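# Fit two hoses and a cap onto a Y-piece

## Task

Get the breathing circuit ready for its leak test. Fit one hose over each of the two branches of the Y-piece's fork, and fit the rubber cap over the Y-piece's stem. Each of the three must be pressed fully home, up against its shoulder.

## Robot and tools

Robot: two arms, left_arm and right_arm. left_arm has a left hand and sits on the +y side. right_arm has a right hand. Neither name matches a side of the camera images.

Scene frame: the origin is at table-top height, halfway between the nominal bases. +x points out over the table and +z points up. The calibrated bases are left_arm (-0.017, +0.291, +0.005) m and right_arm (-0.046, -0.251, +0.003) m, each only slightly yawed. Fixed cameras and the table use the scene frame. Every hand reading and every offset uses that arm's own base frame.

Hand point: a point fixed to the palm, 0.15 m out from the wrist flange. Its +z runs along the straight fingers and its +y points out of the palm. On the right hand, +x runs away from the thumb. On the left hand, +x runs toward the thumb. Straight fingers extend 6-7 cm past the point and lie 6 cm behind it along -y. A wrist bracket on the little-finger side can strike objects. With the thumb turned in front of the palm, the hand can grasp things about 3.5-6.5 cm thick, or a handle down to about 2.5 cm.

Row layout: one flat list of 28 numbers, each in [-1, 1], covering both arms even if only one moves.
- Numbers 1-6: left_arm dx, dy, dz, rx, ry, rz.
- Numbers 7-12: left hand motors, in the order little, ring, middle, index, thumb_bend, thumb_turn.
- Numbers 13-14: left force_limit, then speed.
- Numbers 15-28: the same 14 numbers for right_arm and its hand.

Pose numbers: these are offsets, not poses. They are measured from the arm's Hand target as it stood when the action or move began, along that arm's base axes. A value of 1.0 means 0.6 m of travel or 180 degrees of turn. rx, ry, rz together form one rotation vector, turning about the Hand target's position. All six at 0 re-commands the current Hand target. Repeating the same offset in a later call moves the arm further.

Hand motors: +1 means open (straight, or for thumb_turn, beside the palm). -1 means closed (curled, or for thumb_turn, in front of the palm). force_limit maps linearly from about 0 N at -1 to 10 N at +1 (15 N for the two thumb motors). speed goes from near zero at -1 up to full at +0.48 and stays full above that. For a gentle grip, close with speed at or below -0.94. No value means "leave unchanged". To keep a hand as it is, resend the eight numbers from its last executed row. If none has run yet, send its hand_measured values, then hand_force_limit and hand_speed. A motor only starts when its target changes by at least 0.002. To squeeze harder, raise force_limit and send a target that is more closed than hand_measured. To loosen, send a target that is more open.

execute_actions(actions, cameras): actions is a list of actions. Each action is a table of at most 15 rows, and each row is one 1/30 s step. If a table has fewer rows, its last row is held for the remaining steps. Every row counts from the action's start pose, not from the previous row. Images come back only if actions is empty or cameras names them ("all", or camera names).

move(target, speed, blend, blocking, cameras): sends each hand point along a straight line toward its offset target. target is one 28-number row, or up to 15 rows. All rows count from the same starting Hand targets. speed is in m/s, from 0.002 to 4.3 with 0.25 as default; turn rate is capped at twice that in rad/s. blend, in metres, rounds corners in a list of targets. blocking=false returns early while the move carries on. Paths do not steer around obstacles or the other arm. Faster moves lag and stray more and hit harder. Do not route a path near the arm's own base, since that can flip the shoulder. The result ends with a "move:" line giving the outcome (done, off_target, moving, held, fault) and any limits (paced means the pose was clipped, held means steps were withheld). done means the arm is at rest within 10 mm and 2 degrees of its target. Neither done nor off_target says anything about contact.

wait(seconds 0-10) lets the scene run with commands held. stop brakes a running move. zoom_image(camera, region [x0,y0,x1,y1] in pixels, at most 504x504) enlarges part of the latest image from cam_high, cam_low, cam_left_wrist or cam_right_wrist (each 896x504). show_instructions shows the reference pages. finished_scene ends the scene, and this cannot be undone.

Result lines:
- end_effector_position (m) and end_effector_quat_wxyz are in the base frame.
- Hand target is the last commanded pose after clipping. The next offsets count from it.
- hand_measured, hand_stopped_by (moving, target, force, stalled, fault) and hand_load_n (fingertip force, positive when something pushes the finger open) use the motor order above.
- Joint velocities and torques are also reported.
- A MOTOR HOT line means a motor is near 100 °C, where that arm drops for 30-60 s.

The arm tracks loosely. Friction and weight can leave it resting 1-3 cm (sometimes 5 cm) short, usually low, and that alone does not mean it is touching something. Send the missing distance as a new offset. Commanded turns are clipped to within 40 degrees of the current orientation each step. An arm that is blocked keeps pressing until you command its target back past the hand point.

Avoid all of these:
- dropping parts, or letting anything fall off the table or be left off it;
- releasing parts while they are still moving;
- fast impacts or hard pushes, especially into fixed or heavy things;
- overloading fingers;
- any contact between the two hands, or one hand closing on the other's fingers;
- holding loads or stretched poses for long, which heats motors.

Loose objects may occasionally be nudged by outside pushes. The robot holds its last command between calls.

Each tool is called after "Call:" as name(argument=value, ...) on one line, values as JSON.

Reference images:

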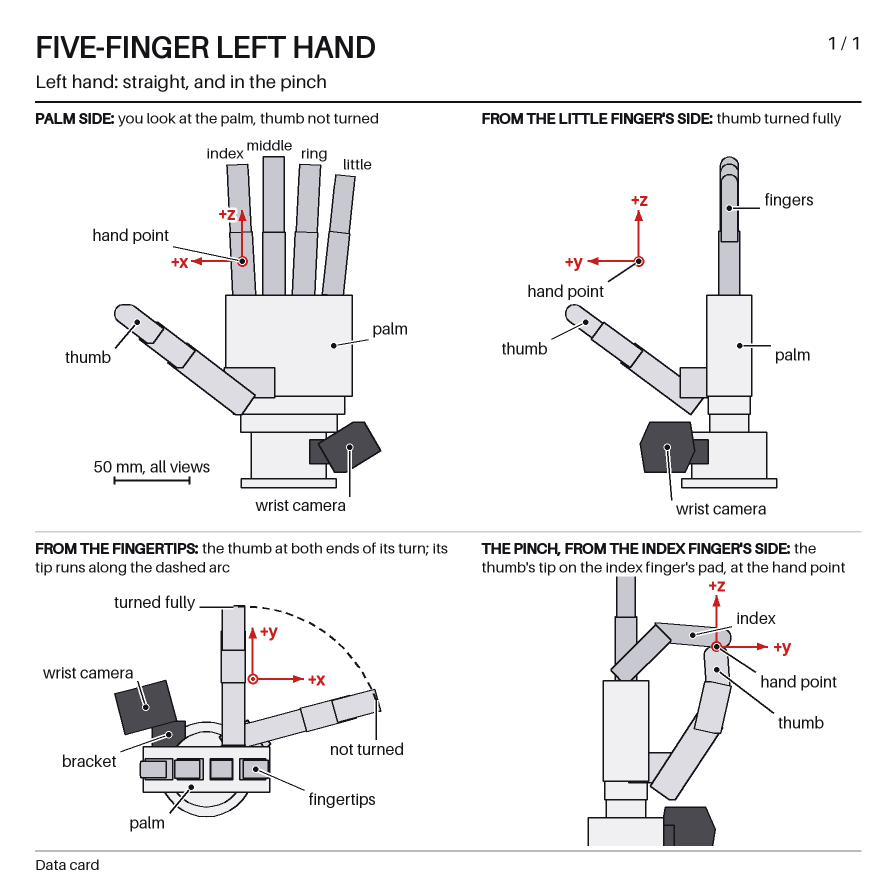

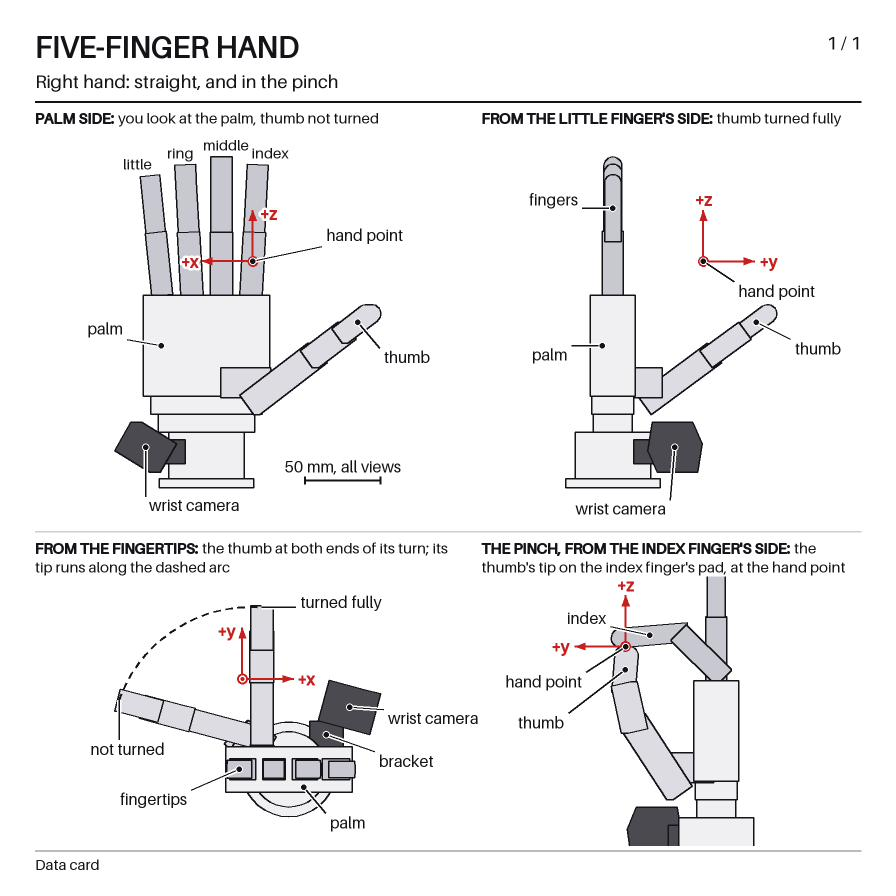

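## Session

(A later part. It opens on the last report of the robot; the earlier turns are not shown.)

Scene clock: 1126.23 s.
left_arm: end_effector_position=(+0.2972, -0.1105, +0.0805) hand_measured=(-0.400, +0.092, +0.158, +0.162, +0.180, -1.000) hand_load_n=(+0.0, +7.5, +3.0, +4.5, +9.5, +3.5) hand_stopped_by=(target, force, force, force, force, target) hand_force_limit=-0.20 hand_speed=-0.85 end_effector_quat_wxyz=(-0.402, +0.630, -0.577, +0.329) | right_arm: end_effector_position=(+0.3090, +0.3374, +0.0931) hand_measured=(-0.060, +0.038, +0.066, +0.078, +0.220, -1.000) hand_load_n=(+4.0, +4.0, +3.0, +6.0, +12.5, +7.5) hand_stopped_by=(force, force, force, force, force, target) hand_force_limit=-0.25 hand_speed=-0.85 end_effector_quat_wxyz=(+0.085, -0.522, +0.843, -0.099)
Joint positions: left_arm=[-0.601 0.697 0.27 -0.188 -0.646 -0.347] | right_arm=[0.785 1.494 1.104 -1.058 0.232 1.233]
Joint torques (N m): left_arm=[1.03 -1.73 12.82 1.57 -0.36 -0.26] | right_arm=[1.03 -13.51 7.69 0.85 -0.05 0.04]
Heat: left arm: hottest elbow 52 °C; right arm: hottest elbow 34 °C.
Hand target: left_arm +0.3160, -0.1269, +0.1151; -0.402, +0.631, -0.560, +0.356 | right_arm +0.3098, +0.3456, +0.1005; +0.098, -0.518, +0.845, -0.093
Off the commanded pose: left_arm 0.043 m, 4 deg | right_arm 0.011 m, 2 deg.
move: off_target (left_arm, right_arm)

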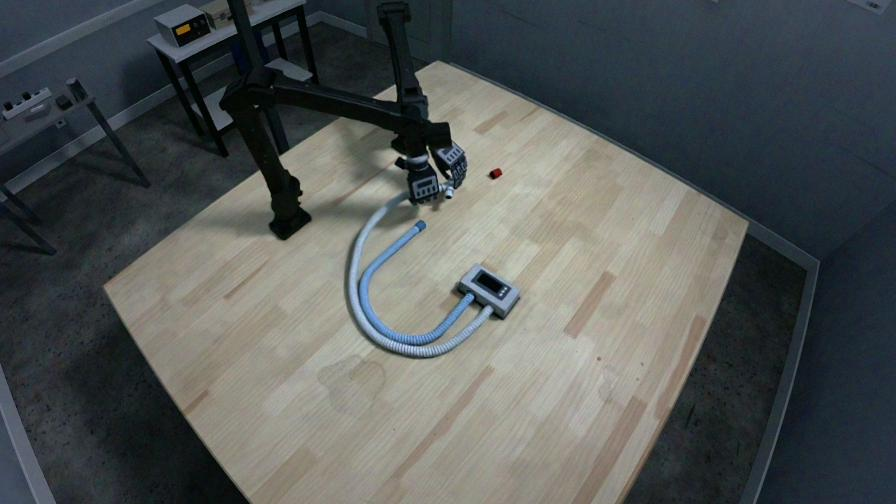

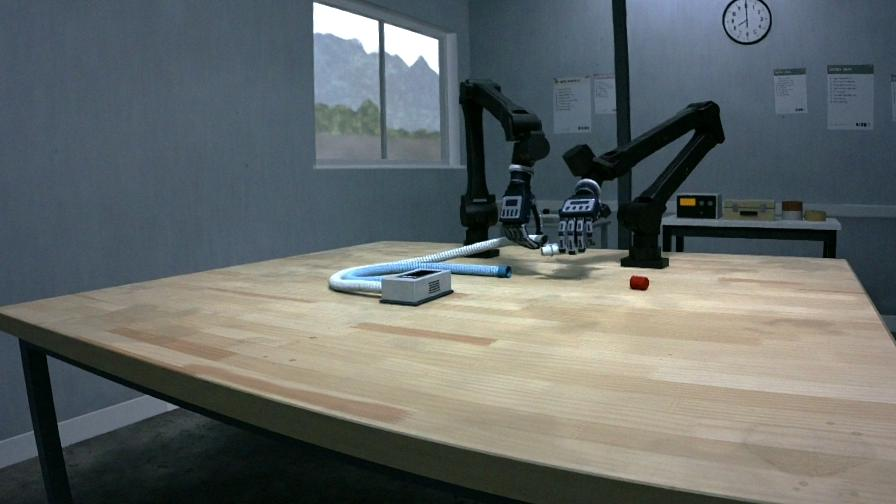

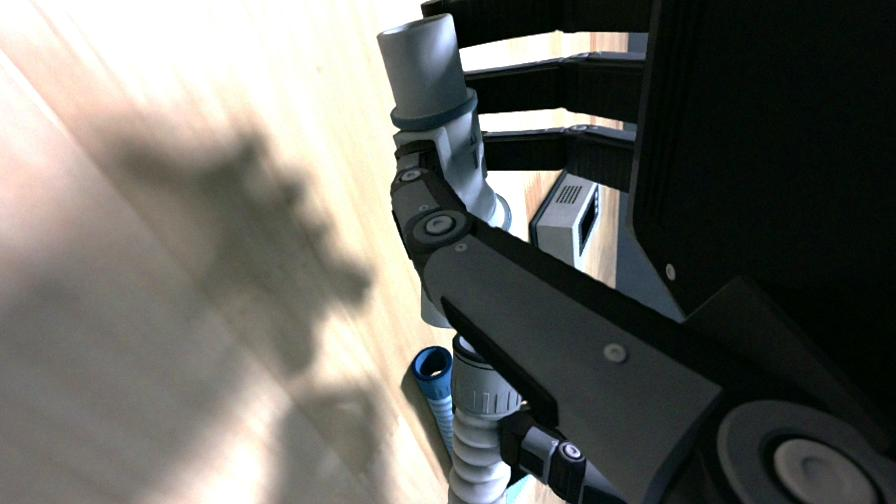

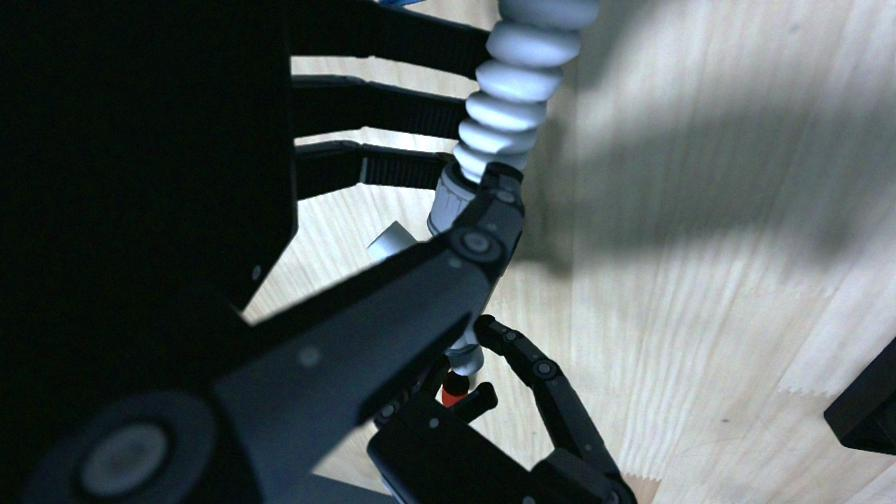

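Call:
move(target=[0, 0, 0, 0, 0, 0, -0.4, -0.42, -0.4, -0.42, -0.22, -1, -0.2, -0.85, -0.0127, 0.0007, -0.0233, 0, 0, 0, -0.43, -0.43, -0.43, -0.43, -0.22, -1, -0.25, -0.85], speed=0.04, cameras=["cam_low", "cam_left_wrist", "cam_right_wrist"])

Call:
zoom_image(camera="cam_left_wrist", region=[360, 260, 600, 504])

Call:
zoom_image(camera="cam_low", region=[495, 225, 565, 265])

Scene clock: 1142.77 s.
left_arm: end_effector_position=(+0.2972, -0.1105, +0.0805) hand_measured=(-0.400, +0.092, +0.158, +0.162, +0.180, -1.000) hand_load_n=(+0.0, +7.5, +3.0, +4.5, +9.5, +3.0) hand_stopped_by=(target, force, force, force, force, target) hand_force_limit=-0.20 hand_speed=-0.85 end_effector_quat_wxyz=(-0.402, +0.630, -0.577, +0.329) | right_arm: end_effector_position=(+0.3060, +0.3433, +0.0870) hand_measured=(-0.060, +0.038, +0.066, +0.078, +0.220, -1.000) hand_load_n=(+4.0, +4.5, +3.5, +6.5, +13.0, +7.5) hand_stopped_by=(force, force, force, force, force, target) hand_force_limit=-0.25 hand_speed=-0.85 end_effector_quat_wxyz=(+0.094, -0.521, +0.843, -0.096)
Joint positions: left_arm=[-0.601 0.697 0.27 -0.188 -0.646 -0.347] | right_arm=[0.799 1.494 1.085 -1.022 0.232 1.246]
Joint torques (N m): left_arm=[0.85 -1.85 12.81 1.32 -0.37 -0.32] | right_arm=[1.44 -12.63 6.54 0.98 0.05 0.02]
Heat: left arm: hottest elbow 52 °C; right arm: hottest elbow 33 °C.
Hand target: left_arm +0.3160, -0.1269, +0.1151; -0.402, +0.631, -0.560, +0.356 | right_arm +0.3022, +0.3460, +0.0864; +0.098, -0.518, +0.845, -0.093
Off the commanded pose: left_arm 0.043 m, 4 deg | right_arm 0.005 m, 1 deg.
move: off_target (left_arm)
Images, in order (width x height): cam_low 896x504, cam_left_wrist 896x504, cam_right_wrist 896x504.

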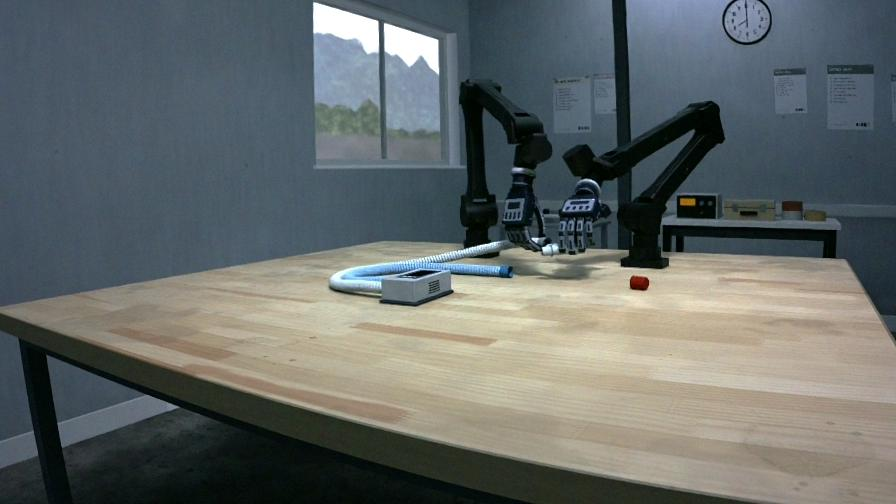

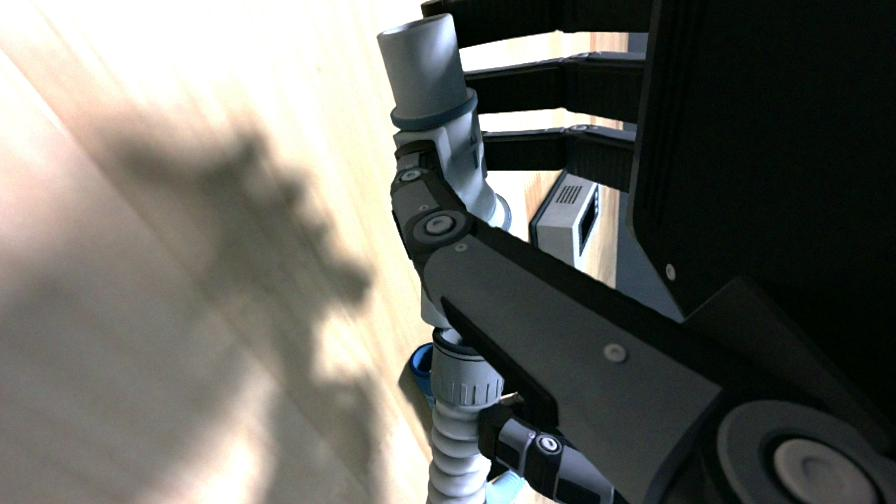

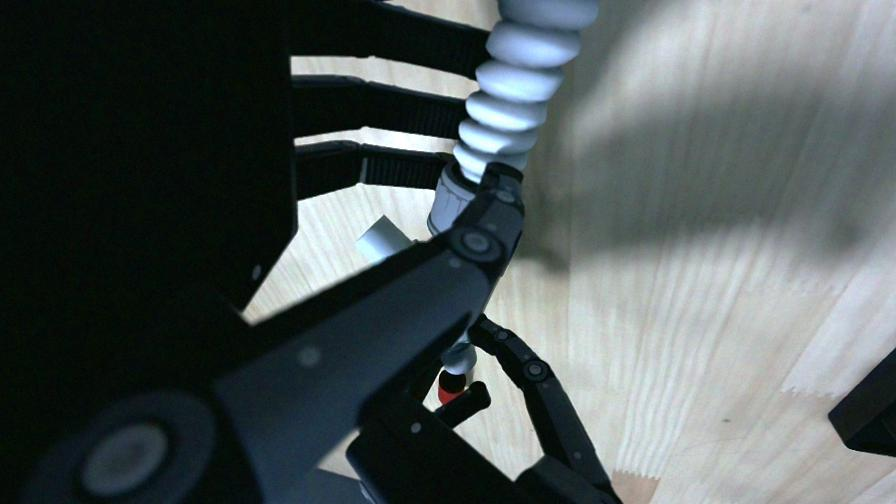

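Scaled by 2.066 from the camera's 896x504 image, which has a finer 1280x720 frame.

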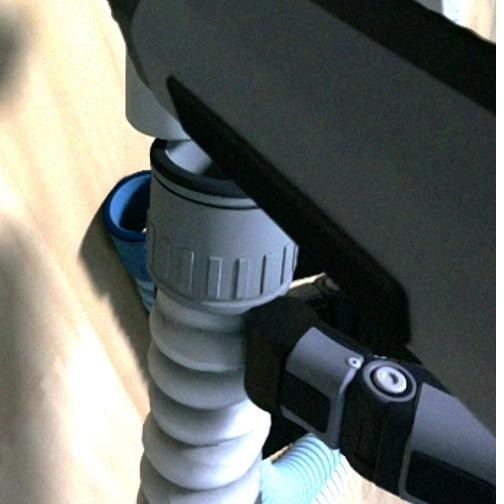

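Scaled by 7.200 from the camera's 896x504 image, which has a finer 1280x720 frame.

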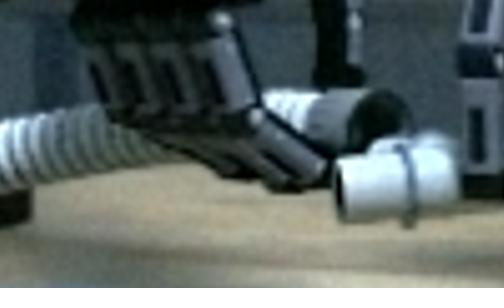

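Call:
move(target=[0, 0, 0, 0, 0, 0, -0.4, -0.42, -0.4, -0.42, -0.22, -1, -0.2, -0.85, -0.003, -0.0137, -0.0135, 0, 0, 0, -0.43, -0.43, -0.43, -0.43, -0.22, -1, -0.25, -0.85], speed=0.04, cameras=["cam_low", "cam_left_wrist", "cam_right_wrist"])

Call:
zoom_image(camera="cam_left_wrist", region=[360, 260, 600, 504])

Call:
zoom_image(camera="cam_low", region=[495, 225, 565, 265])

Scene clock: 1153.53 s.
left_arm: end_effector_position=(+0.2972, -0.1105, +0.0805) hand_measured=(-0.400, +0.092, +0.158, +0.162, +0.180, -1.000) hand_load_n=(+0.0, +7.0, +3.0, +4.5, +9.5, +3.5) hand_stopped_by=(target, force, force, force, force, target) hand_force_limit=-0.20 hand_speed=-0.85 end_effector_quat_wxyz=(-0.402, +0.630, -0.577, +0.329) | right_arm: end_effector_position=(+0.3015, +0.3386, +0.0775) hand_measured=(-0.060, +0.038, +0.066, +0.078, +0.220, -1.000) hand_load_n=(+4.0, +4.0, +3.5, +6.5, +12.5, +7.5) hand_stopped_by=(force, force, force, force, force, target) hand_force_limit=-0.25 hand_speed=-0.85 end_effector_quat_wxyz=(+0.094, -0.521, +0.843, -0.096)
Joint positions: left_arm=[-0.601 0.697 0.27 -0.188 -0.646 -0.347] | right_arm=[0.799 1.489 1.052 -0.995 0.232 1.246]
Joint torques (N m): left_arm=[1.73 -2.02 12.92 1.4 -0.33 -0.26] | right_arm=[-0.09 -13.22 6.26 1.05 0 -0.06]
Heat: left arm: hottest elbow 52 °C; right arm: hottest elbow 33 °C.
Hand target: left_arm +0.3160, -0.1269, +0.1151; -0.402, +0.631, -0.560, +0.356 | right_arm +0.3003, +0.3378, +0.0782; +0.098, -0.518, +0.845, -0.093
Off the commanded pose: left_arm 0.043 m, 4 deg | right_arm 0.002 m, 1 deg.
move: off_target (left_arm)
Images, in order (width x height): cam_low 896x504, cam_left_wrist 896x504, cam_right_wrist 896x504.

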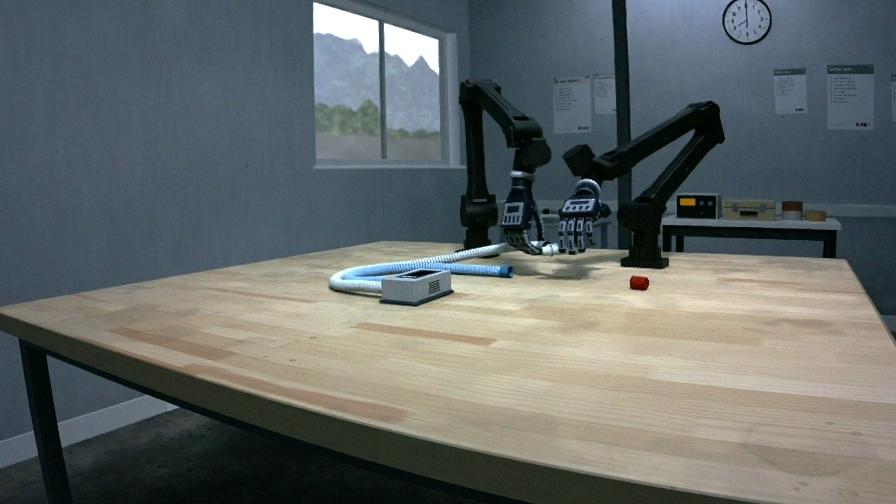

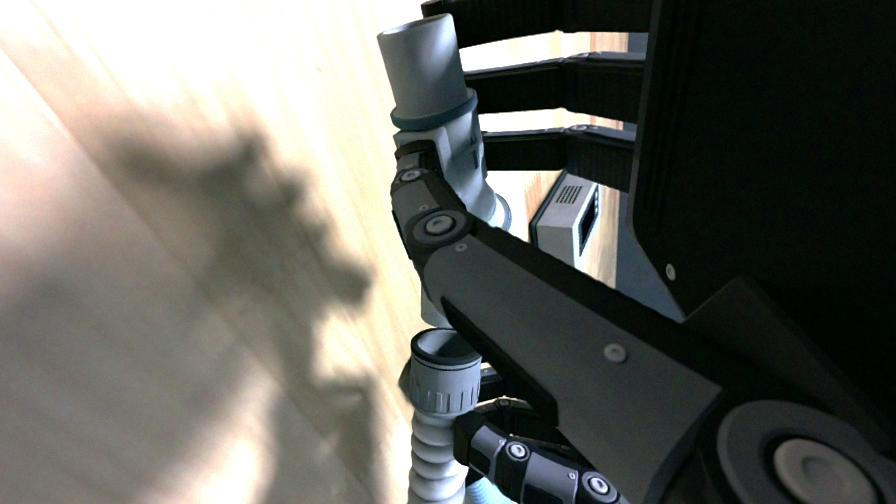

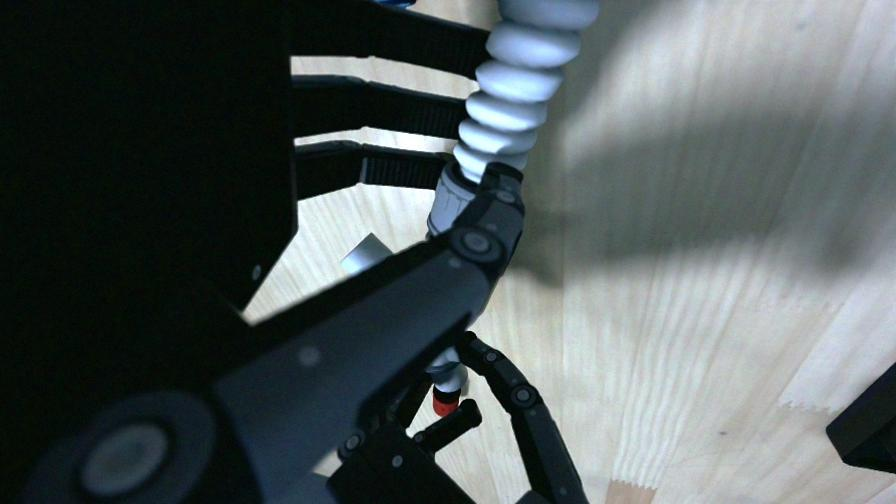

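Scaled by 2.066 from the camera's 896x504 image, which has a finer 1280x720 frame.

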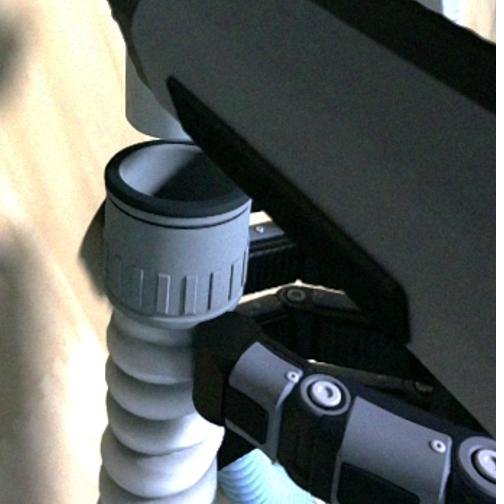

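Scaled by 7.200 from the camera's 896x504 image, which has a finer 1280x720 frame.

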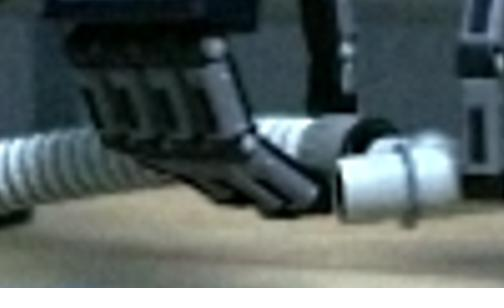

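Call:
move(target=[0, 0, 0, 0, 0, 0, -0.4, -0.42, -0.4, -0.42, -0.22, -1, -0.2, -0.85, 0.0104, 0.0209, 0.0005, 0, 0, 0, -0.43, -0.43, -0.43, -0.43, -0.22, -1, -0.25, -0.85], speed=0.03, cameras=["cam_low", "cam_left_wrist", "cam_right_wrist"])

Call:
zoom_image(camera="cam_left_wrist", region=[360, 260, 600, 504])

Call:
zoom_image(camera="cam_low", region=[495, 225, 565, 265])

Scene clock: 1168.67 s.
left_arm: end_effector_position=(+0.2972, -0.1105, +0.0805) hand_measured=(-0.400, +0.092, +0.158, +0.162, +0.180, -1.000) hand_load_n=(+0.0, +7.5, +3.0, +4.5, +9.5, +3.5) hand_stopped_by=(target, force, force, force, force, target) hand_force_limit=-0.20 hand_speed=-0.85 end_effector_quat_wxyz=(-0.402, +0.630, -0.577, +0.329) | right_arm: end_effector_position=(+0.3015, +0.3386, +0.0775) hand_measured=(-0.060, +0.038, +0.066, +0.078, +0.220, -1.000) hand_load_n=(+4.0, +4.5, +3.0, +6.5, +13.0, +7.0) hand_stopped_by=(force, force, force, force, force, target) hand_force_limit=-0.25 hand_speed=-0.85 end_effector_quat_wxyz=(+0.094, -0.521, +0.843, -0.096)
Joint positions: left_arm=[-0.601 0.697 0.27 -0.188 -0.646 -0.347] | right_arm=[0.799 1.489 1.052 -0.995 0.232 1.246]
Joint torques (N m): left_arm=[1.08 -1.96 12.88 1.52 -0.37 -0.3] | right_arm=[0.79 -9.76 8.96 0.64 0.05 -0.02]
Heat: left arm: hottest elbow 52 °C; right arm: hottest elbow 32 °C.
Hand target: left_arm +0.3160, -0.1269, +0.1151; -0.402, +0.631, -0.560, +0.356 | right_arm +0.3065, +0.3503, +0.0785; +0.098, -0.518, +0.845, -0.093
Off the commanded pose: left_arm 0.043 m, 4 deg | right_arm 0.013 m, 1 deg.
move: off_target (left_arm, right_arm)
Images, in order (width x height): cam_low 896x504, cam_left_wrist 896x504, cam_right_wrist 896x504.

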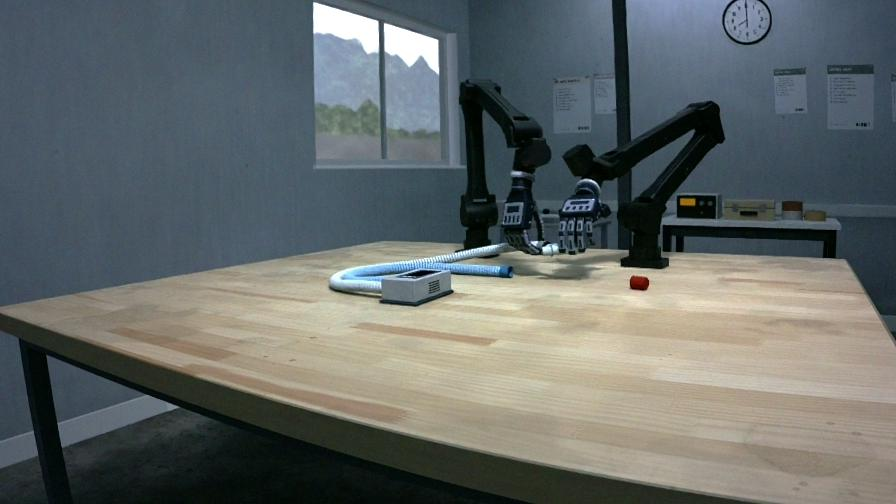

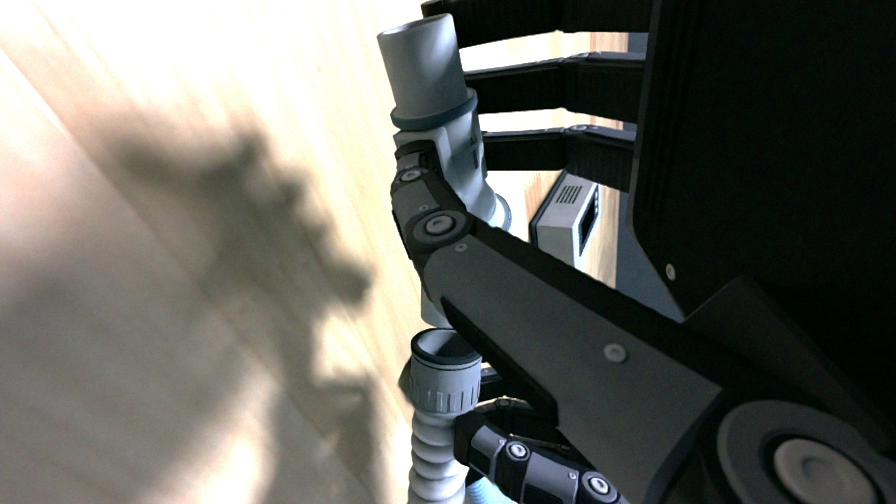

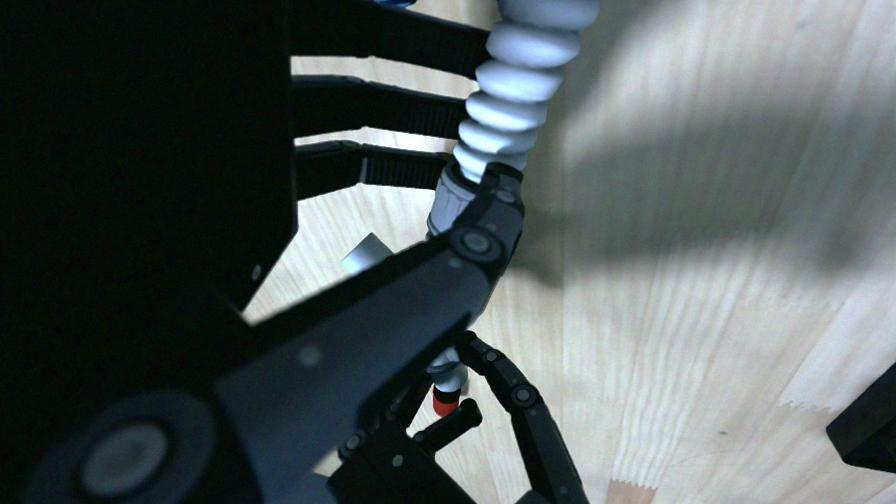

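Scaled by 2.066 from the camera's 896x504 image, which has a finer 1280x720 frame.

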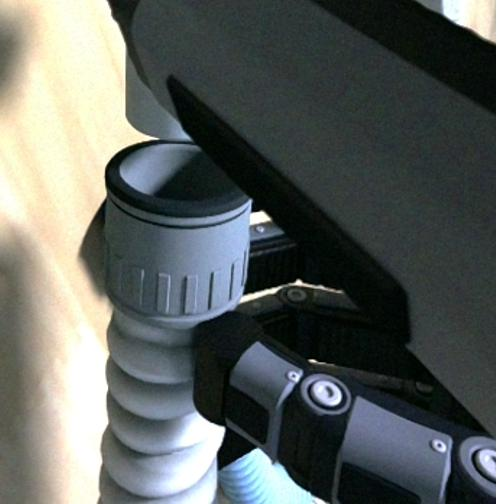

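Scaled by 7.200 from the camera's 896x504 image, which has a finer 1280x720 frame.

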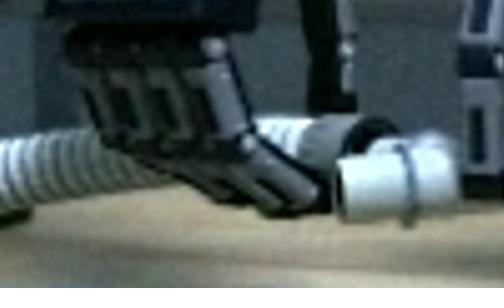

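Call:
move(target=[0, 0, 0, 0, 0, 0, -0.4, -0.42, -0.4, -0.42, -0.22, -1, -0.2, -0.85, 0.006, 0.012, 0.0005, 0, 0, 0, -0.43, -0.43, -0.43, -0.43, -0.22, -1, -0.25, -0.85], speed=0.05, cameras=["cam_low", "cam_left_wrist", "cam_right_wrist"])

Call:
zoom_image(camera="cam_left_wrist", region=[360, 260, 600, 504])

Call:
zoom_image(camera="cam_low", region=[495, 225, 565, 265])

Scene clock: 1175.30 s.
left_arm: end_effector_position=(+0.2972, -0.1105, +0.0805) hand_measured=(-0.400, +0.092, +0.158, +0.162, +0.180, -1.000) hand_load_n=(+0.0, +7.5, +3.0, +4.5, +9.5, +3.5) hand_stopped_by=(target, force, force, force, force, target) hand_force_limit=-0.20 hand_speed=-0.85 end_effector_quat_wxyz=(-0.402, +0.630, -0.577, +0.329) | right_arm: end_effector_position=(+0.2993, +0.3396, +0.0692) hand_measured=(-0.060, +0.038, +0.066, +0.078, +0.220, -1.000) hand_load_n=(+4.0, +4.0, +3.5, +6.5, +13.0, +7.5) hand_stopped_by=(force, force, force, force, force, target) hand_force_limit=-0.25 hand_speed=-0.85 end_effector_quat_wxyz=(+0.085, -0.522, +0.843, -0.098)
Joint positions: left_arm=[-0.601 0.697 0.27 -0.188 -0.646 -0.347] | right_arm=[0.804 1.508 1.052 -0.995 0.232 1.252]
Joint torques (N m): left_arm=[0.91 -1.96 12.6 1.33 -0.34 -0.25] | right_arm=[1.08 -10.7 10.26 0.43 0.05 -0.01]
Heat: left arm: hottest elbow 52 °C; right arm: hottest elbow 32 °C.
Hand target: left_arm +0.3160, -0.1269, +0.1151; -0.402, +0.631, -0.560, +0.356 | right_arm +0.3102, +0.3575, +0.0789; +0.098, -0.518, +0.845, -0.093
Off the commanded pose: left_arm 0.043 m, 4 deg | right_arm 0.023 m, 2 deg.
move: off_target (left_arm, right_arm)
Images, in order (width x height): cam_low 896x504, cam_left_wrist 896x504, cam_right_wrist 896x504.

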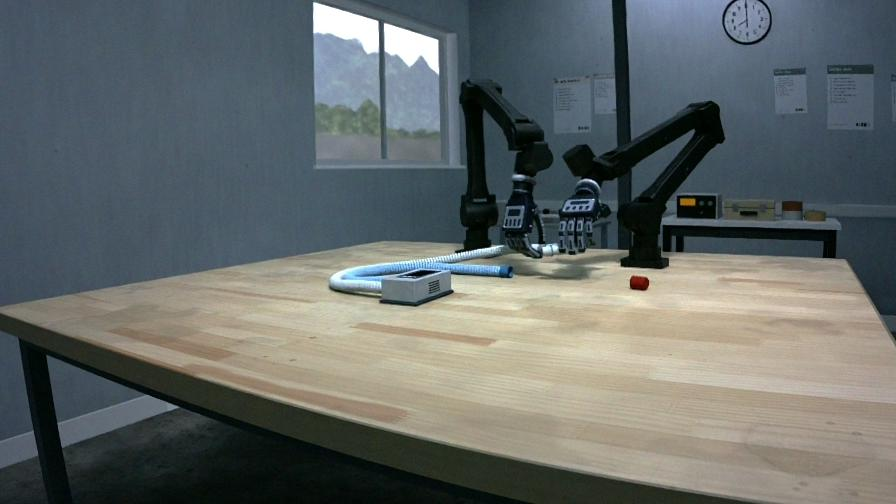

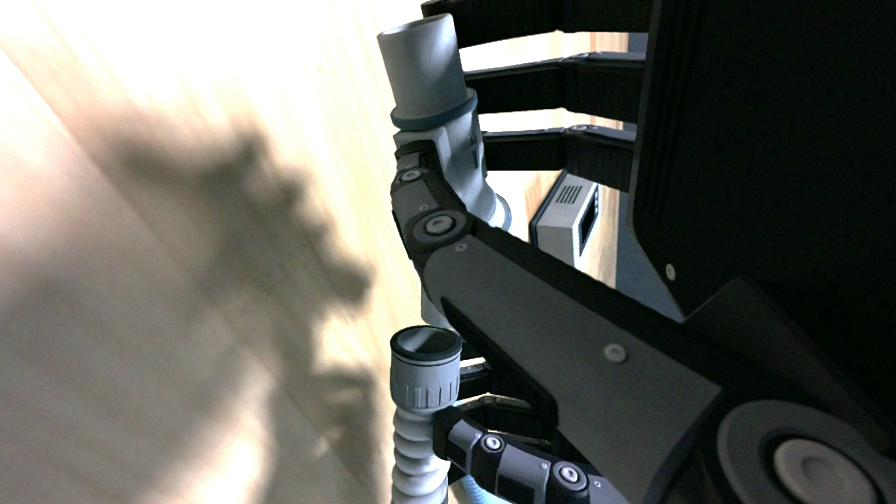

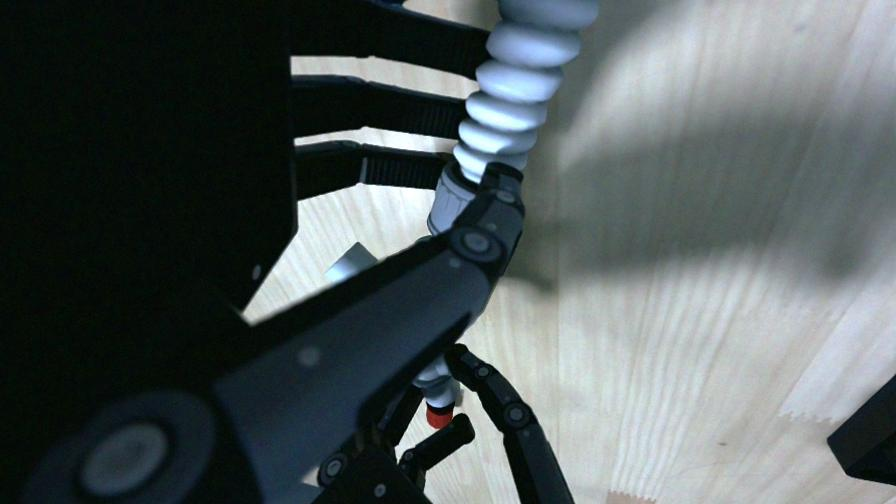

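Scaled by 2.066 from the camera's 896x504 image, which has a finer 1280x720 frame.

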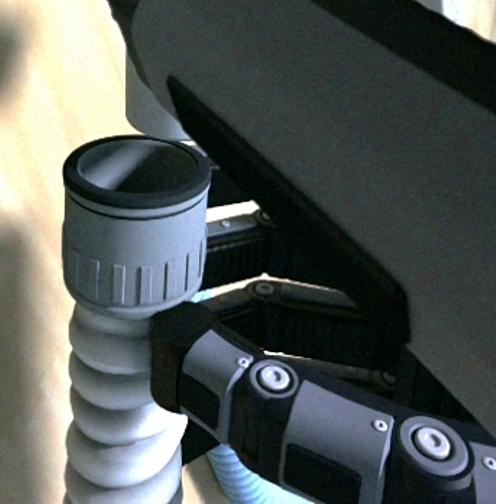

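Scaled by 7.200 from the camera's 896x504 image, which has a finer 1280x720 frame.

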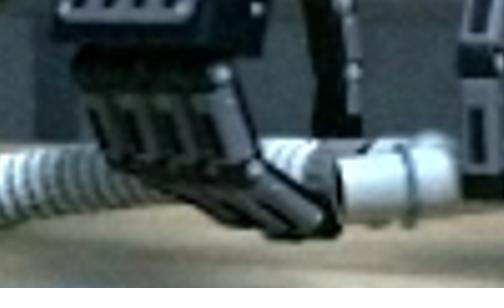

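Call:
move(target=[[0, 0, 0, 0, 0, 0, -0.4, -0.42, -0.4, -0.42, -0.22, -1, -0.2, -0.85, -0.015, -0.035, 0.0435, 0, 0, 0, -0.43, -0.43, -0.43, -0.43, -0.22, -1, -0.25, -0.85],[0, 0, 0, 0, 0, 0, -0.4, -0.42, -0.4, -0.42, -0.22, -1, -0.2, -0.85, -0.0195, -0.0388, 0.0, 0, 0, 0, -0.43, -0.43, -0.43, -0.43, -0.22, -1, -0.25, -0.85]], speed=0.05, cameras=["cam_low", "cam_left_wrist", "cam_right_wrist"])

Call:
zoom_image(camera="cam_left_wrist", region=[360, 260, 600, 504])

Call:
zoom_image(camera="cam_low", region=[495, 225, 565, 265])

Scene clock: 1195.77 s.
left_arm: end_effector_position=(+0.2972, -0.1105, +0.0805) hand_measured=(-0.400, +0.092, +0.158, +0.162, +0.180, -1.000) hand_load_n=(+0.0, +7.0, +3.0, +4.5, +9.5, +3.0) hand_stopped_by=(target, force, force, force, force, target) hand_force_limit=-0.20 hand_speed=-0.85 end_effector_quat_wxyz=(-0.402, +0.630, -0.577, +0.329) | right_arm: end_effector_position=(+0.2988, +0.3373, +0.0886) hand_measured=(-0.060, +0.038, +0.066, +0.078, +0.220, -1.000) hand_load_n=(+4.0, +4.5, +3.0, +6.5, +12.5, +7.5) hand_stopped_by=(force, force, force, force, force, target) hand_force_limit=-0.25 hand_speed=-0.85 end_effector_quat_wxyz=(+0.106, -0.518, +0.844, -0.092)
Joint positions: left_arm=[-0.601 0.697 0.27 -0.188 -0.646 -0.347] | right_arm=[0.801 1.453 1.041 -0.996 0.232 1.252]
Joint torques (N m): left_arm=[1.26 -2.14 12.78 1.37 -0.35 -0.27] | right_arm=[-0.21 -10.99 6.48 1.06 -0.05 -0.17]
Motor temperatures (°C): left_arm=[22 23 53 18 19 19] | right_arm=[22 23 32 17 20 20]
Heat: left arm: hottest elbow 53 °C; right arm: hottest elbow 32 °C.
Hand target: left_arm +0.3160, -0.1269, +0.1151; -0.402, +0.631, -0.560, +0.356 | right_arm +0.2985, +0.3343, +0.0790; +0.098, -0.518, +0.845, -0.093
Off the commanded pose: left_arm 0.043 m, 4 deg | right_arm 0.010 m, 1 deg.
move: off_target (left_arm)
Images, in order (width x height): cam_low 896x504, cam_left_wrist 896x504, cam_right_wrist 896x504.

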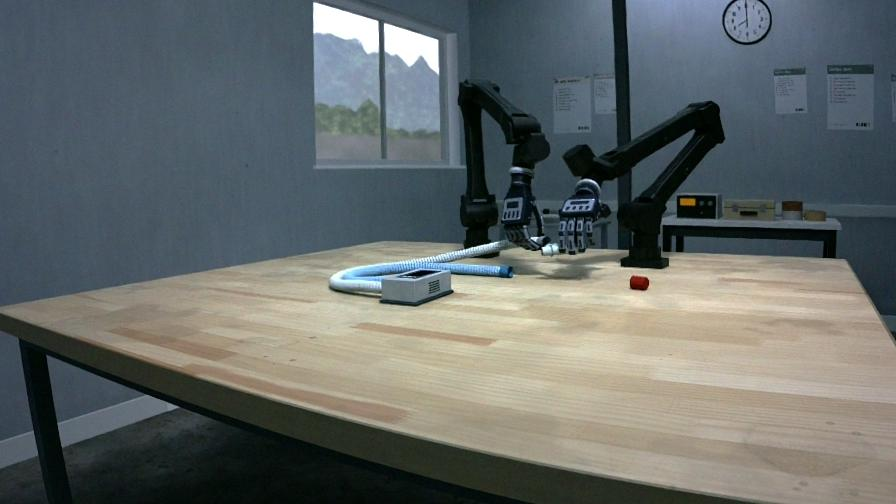

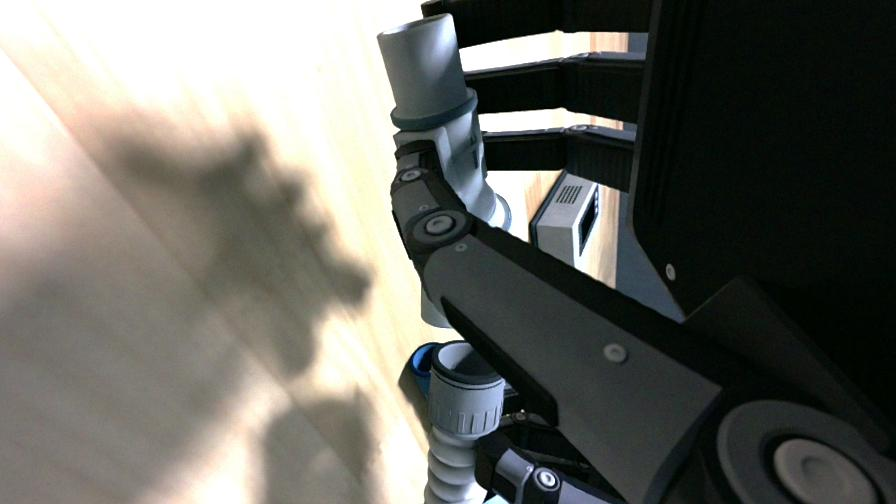

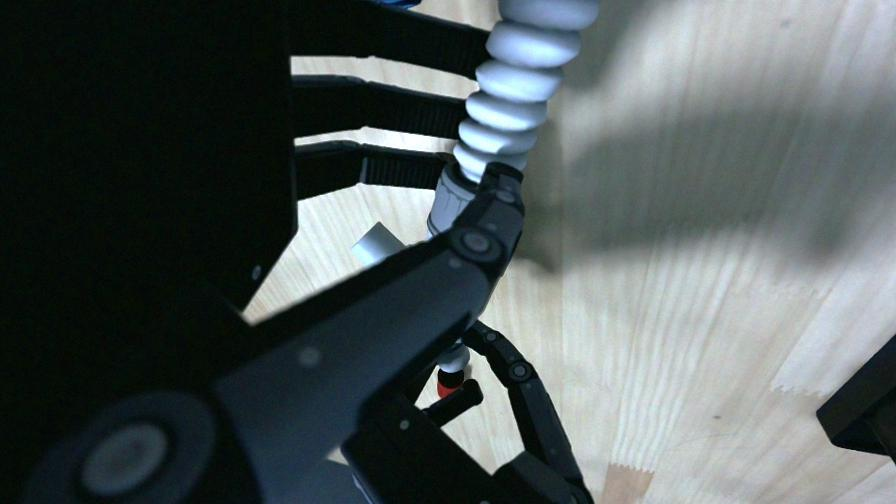

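Scaled by 2.066 from the camera's 896x504 image, which has a finer 1280x720 frame.

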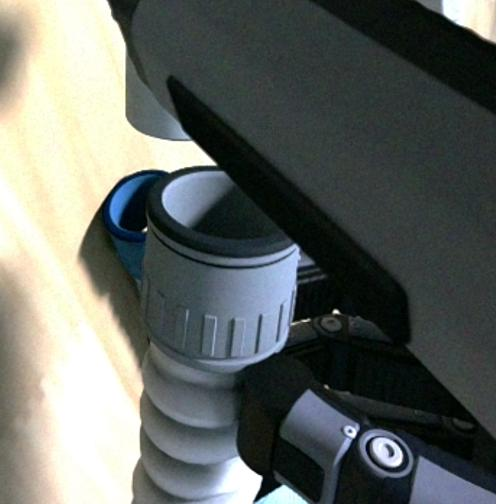

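Scaled by 7.200 from the camera's 896x504 image, which has a finer 1280x720 frame.

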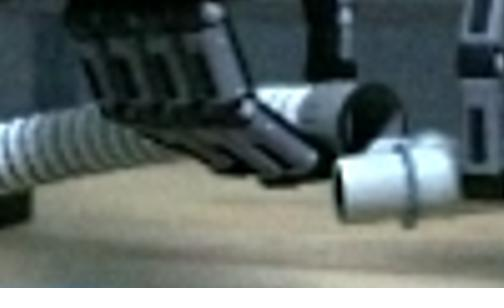

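Call:
move(target=[0, 0, 0, 0, 0, 0, -0.4, -0.42, -0.4, -0.42, -0.22, -1, -0.2, -0.85, 0.001, 0.0, -0.008, 0, 0, 0, -0.43, -0.43, -0.43, -0.43, -0.22, -1, -0.25, -0.85], speed=0.03, cameras=[])

Scene clock: 1204.13 s.
left_arm: end_effector_position=(+0.2972, -0.1105, +0.0805) hand_measured=(-0.400, +0.092, +0.158, +0.162, +0.180, -1.000) hand_load_n=(+0.0, +7.5, +3.0, +4.5, +9.5, +3.5) hand_stopped_by=(target, force, force, force, force, target) hand_force_limit=-0.20 hand_speed=-0.85 end_effector_quat_wxyz=(-0.402, +0.630, -0.577, +0.329) | right_arm: end_effector_position=(+0.2994, +0.3379, +0.0866) hand_measured=(-0.060, +0.038, +0.066, +0.078, +0.220, -1.000) hand_load_n=(+4.0, +4.5, +3.0, +6.0, +13.0, +7.5) hand_stopped_by=(force, force, force, force, force, target) hand_force_limit=-0.25 hand_speed=-0.85 end_effector_quat_wxyz=(+0.109, -0.518, +0.844, -0.092)
Joint positions: left_arm=[-0.601 0.697 0.27 -0.188 -0.646 -0.347] | right_arm=[0.801 1.453 1.035 -0.982 0.232 1.252]
Joint torques (N m): left_arm=[1.2 -1.85 12.79 1.4 -0.37 -0.3] | right_arm=[-0.44 -9.93 6.37 1.25 -0.01 -0.16]
Heat: left arm: hottest elbow 53 °C; right arm: hottest elbow 32 °C.
Hand target: left_arm +0.3160, -0.1269, +0.1151; -0.402, +0.631, -0.560, +0.356 | right_arm +0.2991, +0.3343, +0.0742; +0.098, -0.518, +0.845, -0.093
Off the commanded pose: left_arm 0.043 m, 4 deg | right_arm 0.013 m, 1 deg.
move: off_target (left_arm, right_arm)
No camera images: "cameras" was empty.

Call:
move(target=[0, 0, 0, 0, 0, 0, -0.4, -0.42, -0.4, -0.42, -0.22, -1, -0.2, -0.85, 0.0005, -0.003, -0.011, 0, 0, 0, -0.43, -0.43, -0.43, -0.43, -0.22, -1, -0.25, -0.85], speed=0.03, cameras=[])

Scene clock: 1208.43 s.
left_arm: end_effector_position=(+0.2972, -0.1105, +0.0805) hand_measured=(-0.400, +0.092, +0.158, +0.162, +0.180, -1.000) hand_load_n=(+0.0, +7.5, +3.0, +4.5, +9.5, +3.5) hand_stopped_by=(target, force, force, force, force, target) hand_force_limit=-0.20 hand_speed=-0.85 end_effector_quat_wxyz=(-0.402, +0.630, -0.577, +0.329) | right_arm: end_effector_position=(+0.2998, +0.3364, +0.0798) hand_measured=(-0.060, +0.038, +0.066, +0.078, +0.220, -1.000) hand_load_n=(+4.0, +4.0, +3.5, +6.0, +12.5, +7.5) hand_stopped_by=(force, force, force, force, force, target) hand_force_limit=-0.25 hand_speed=-0.85 end_effector_quat_wxyz=(+0.109, -0.517, +0.844, -0.092)
Joint positions: left_arm=[-0.601 0.697 0.27 -0.188 -0.646 -0.347] | right_arm=[0.798 1.459 1.021 -0.963 0.231 1.249]
Joint torques (N m): left_arm=[0.91 -1.96 12.74 1.28 -0.35 -0.28] | right_arm=[-0.62 -10.17 6.39 0.87 -0.01 -0.18]
Heat: left arm: hottest elbow 53 °C; right arm: hottest elbow 32 °C.
Hand target: left_arm +0.3160, -0.1269, +0.1151; -0.402, +0.631, -0.560, +0.356 | right_arm +0.2993, +0.3325, +0.0676; +0.098, -0.518, +0.845, -0.093
Off the commanded pose: left_arm 0.043 m, 4 deg | right_arm 0.013 m, 1 deg.
move: off_target (left_arm, right_arm)
No camera images: "cameras" was empty.


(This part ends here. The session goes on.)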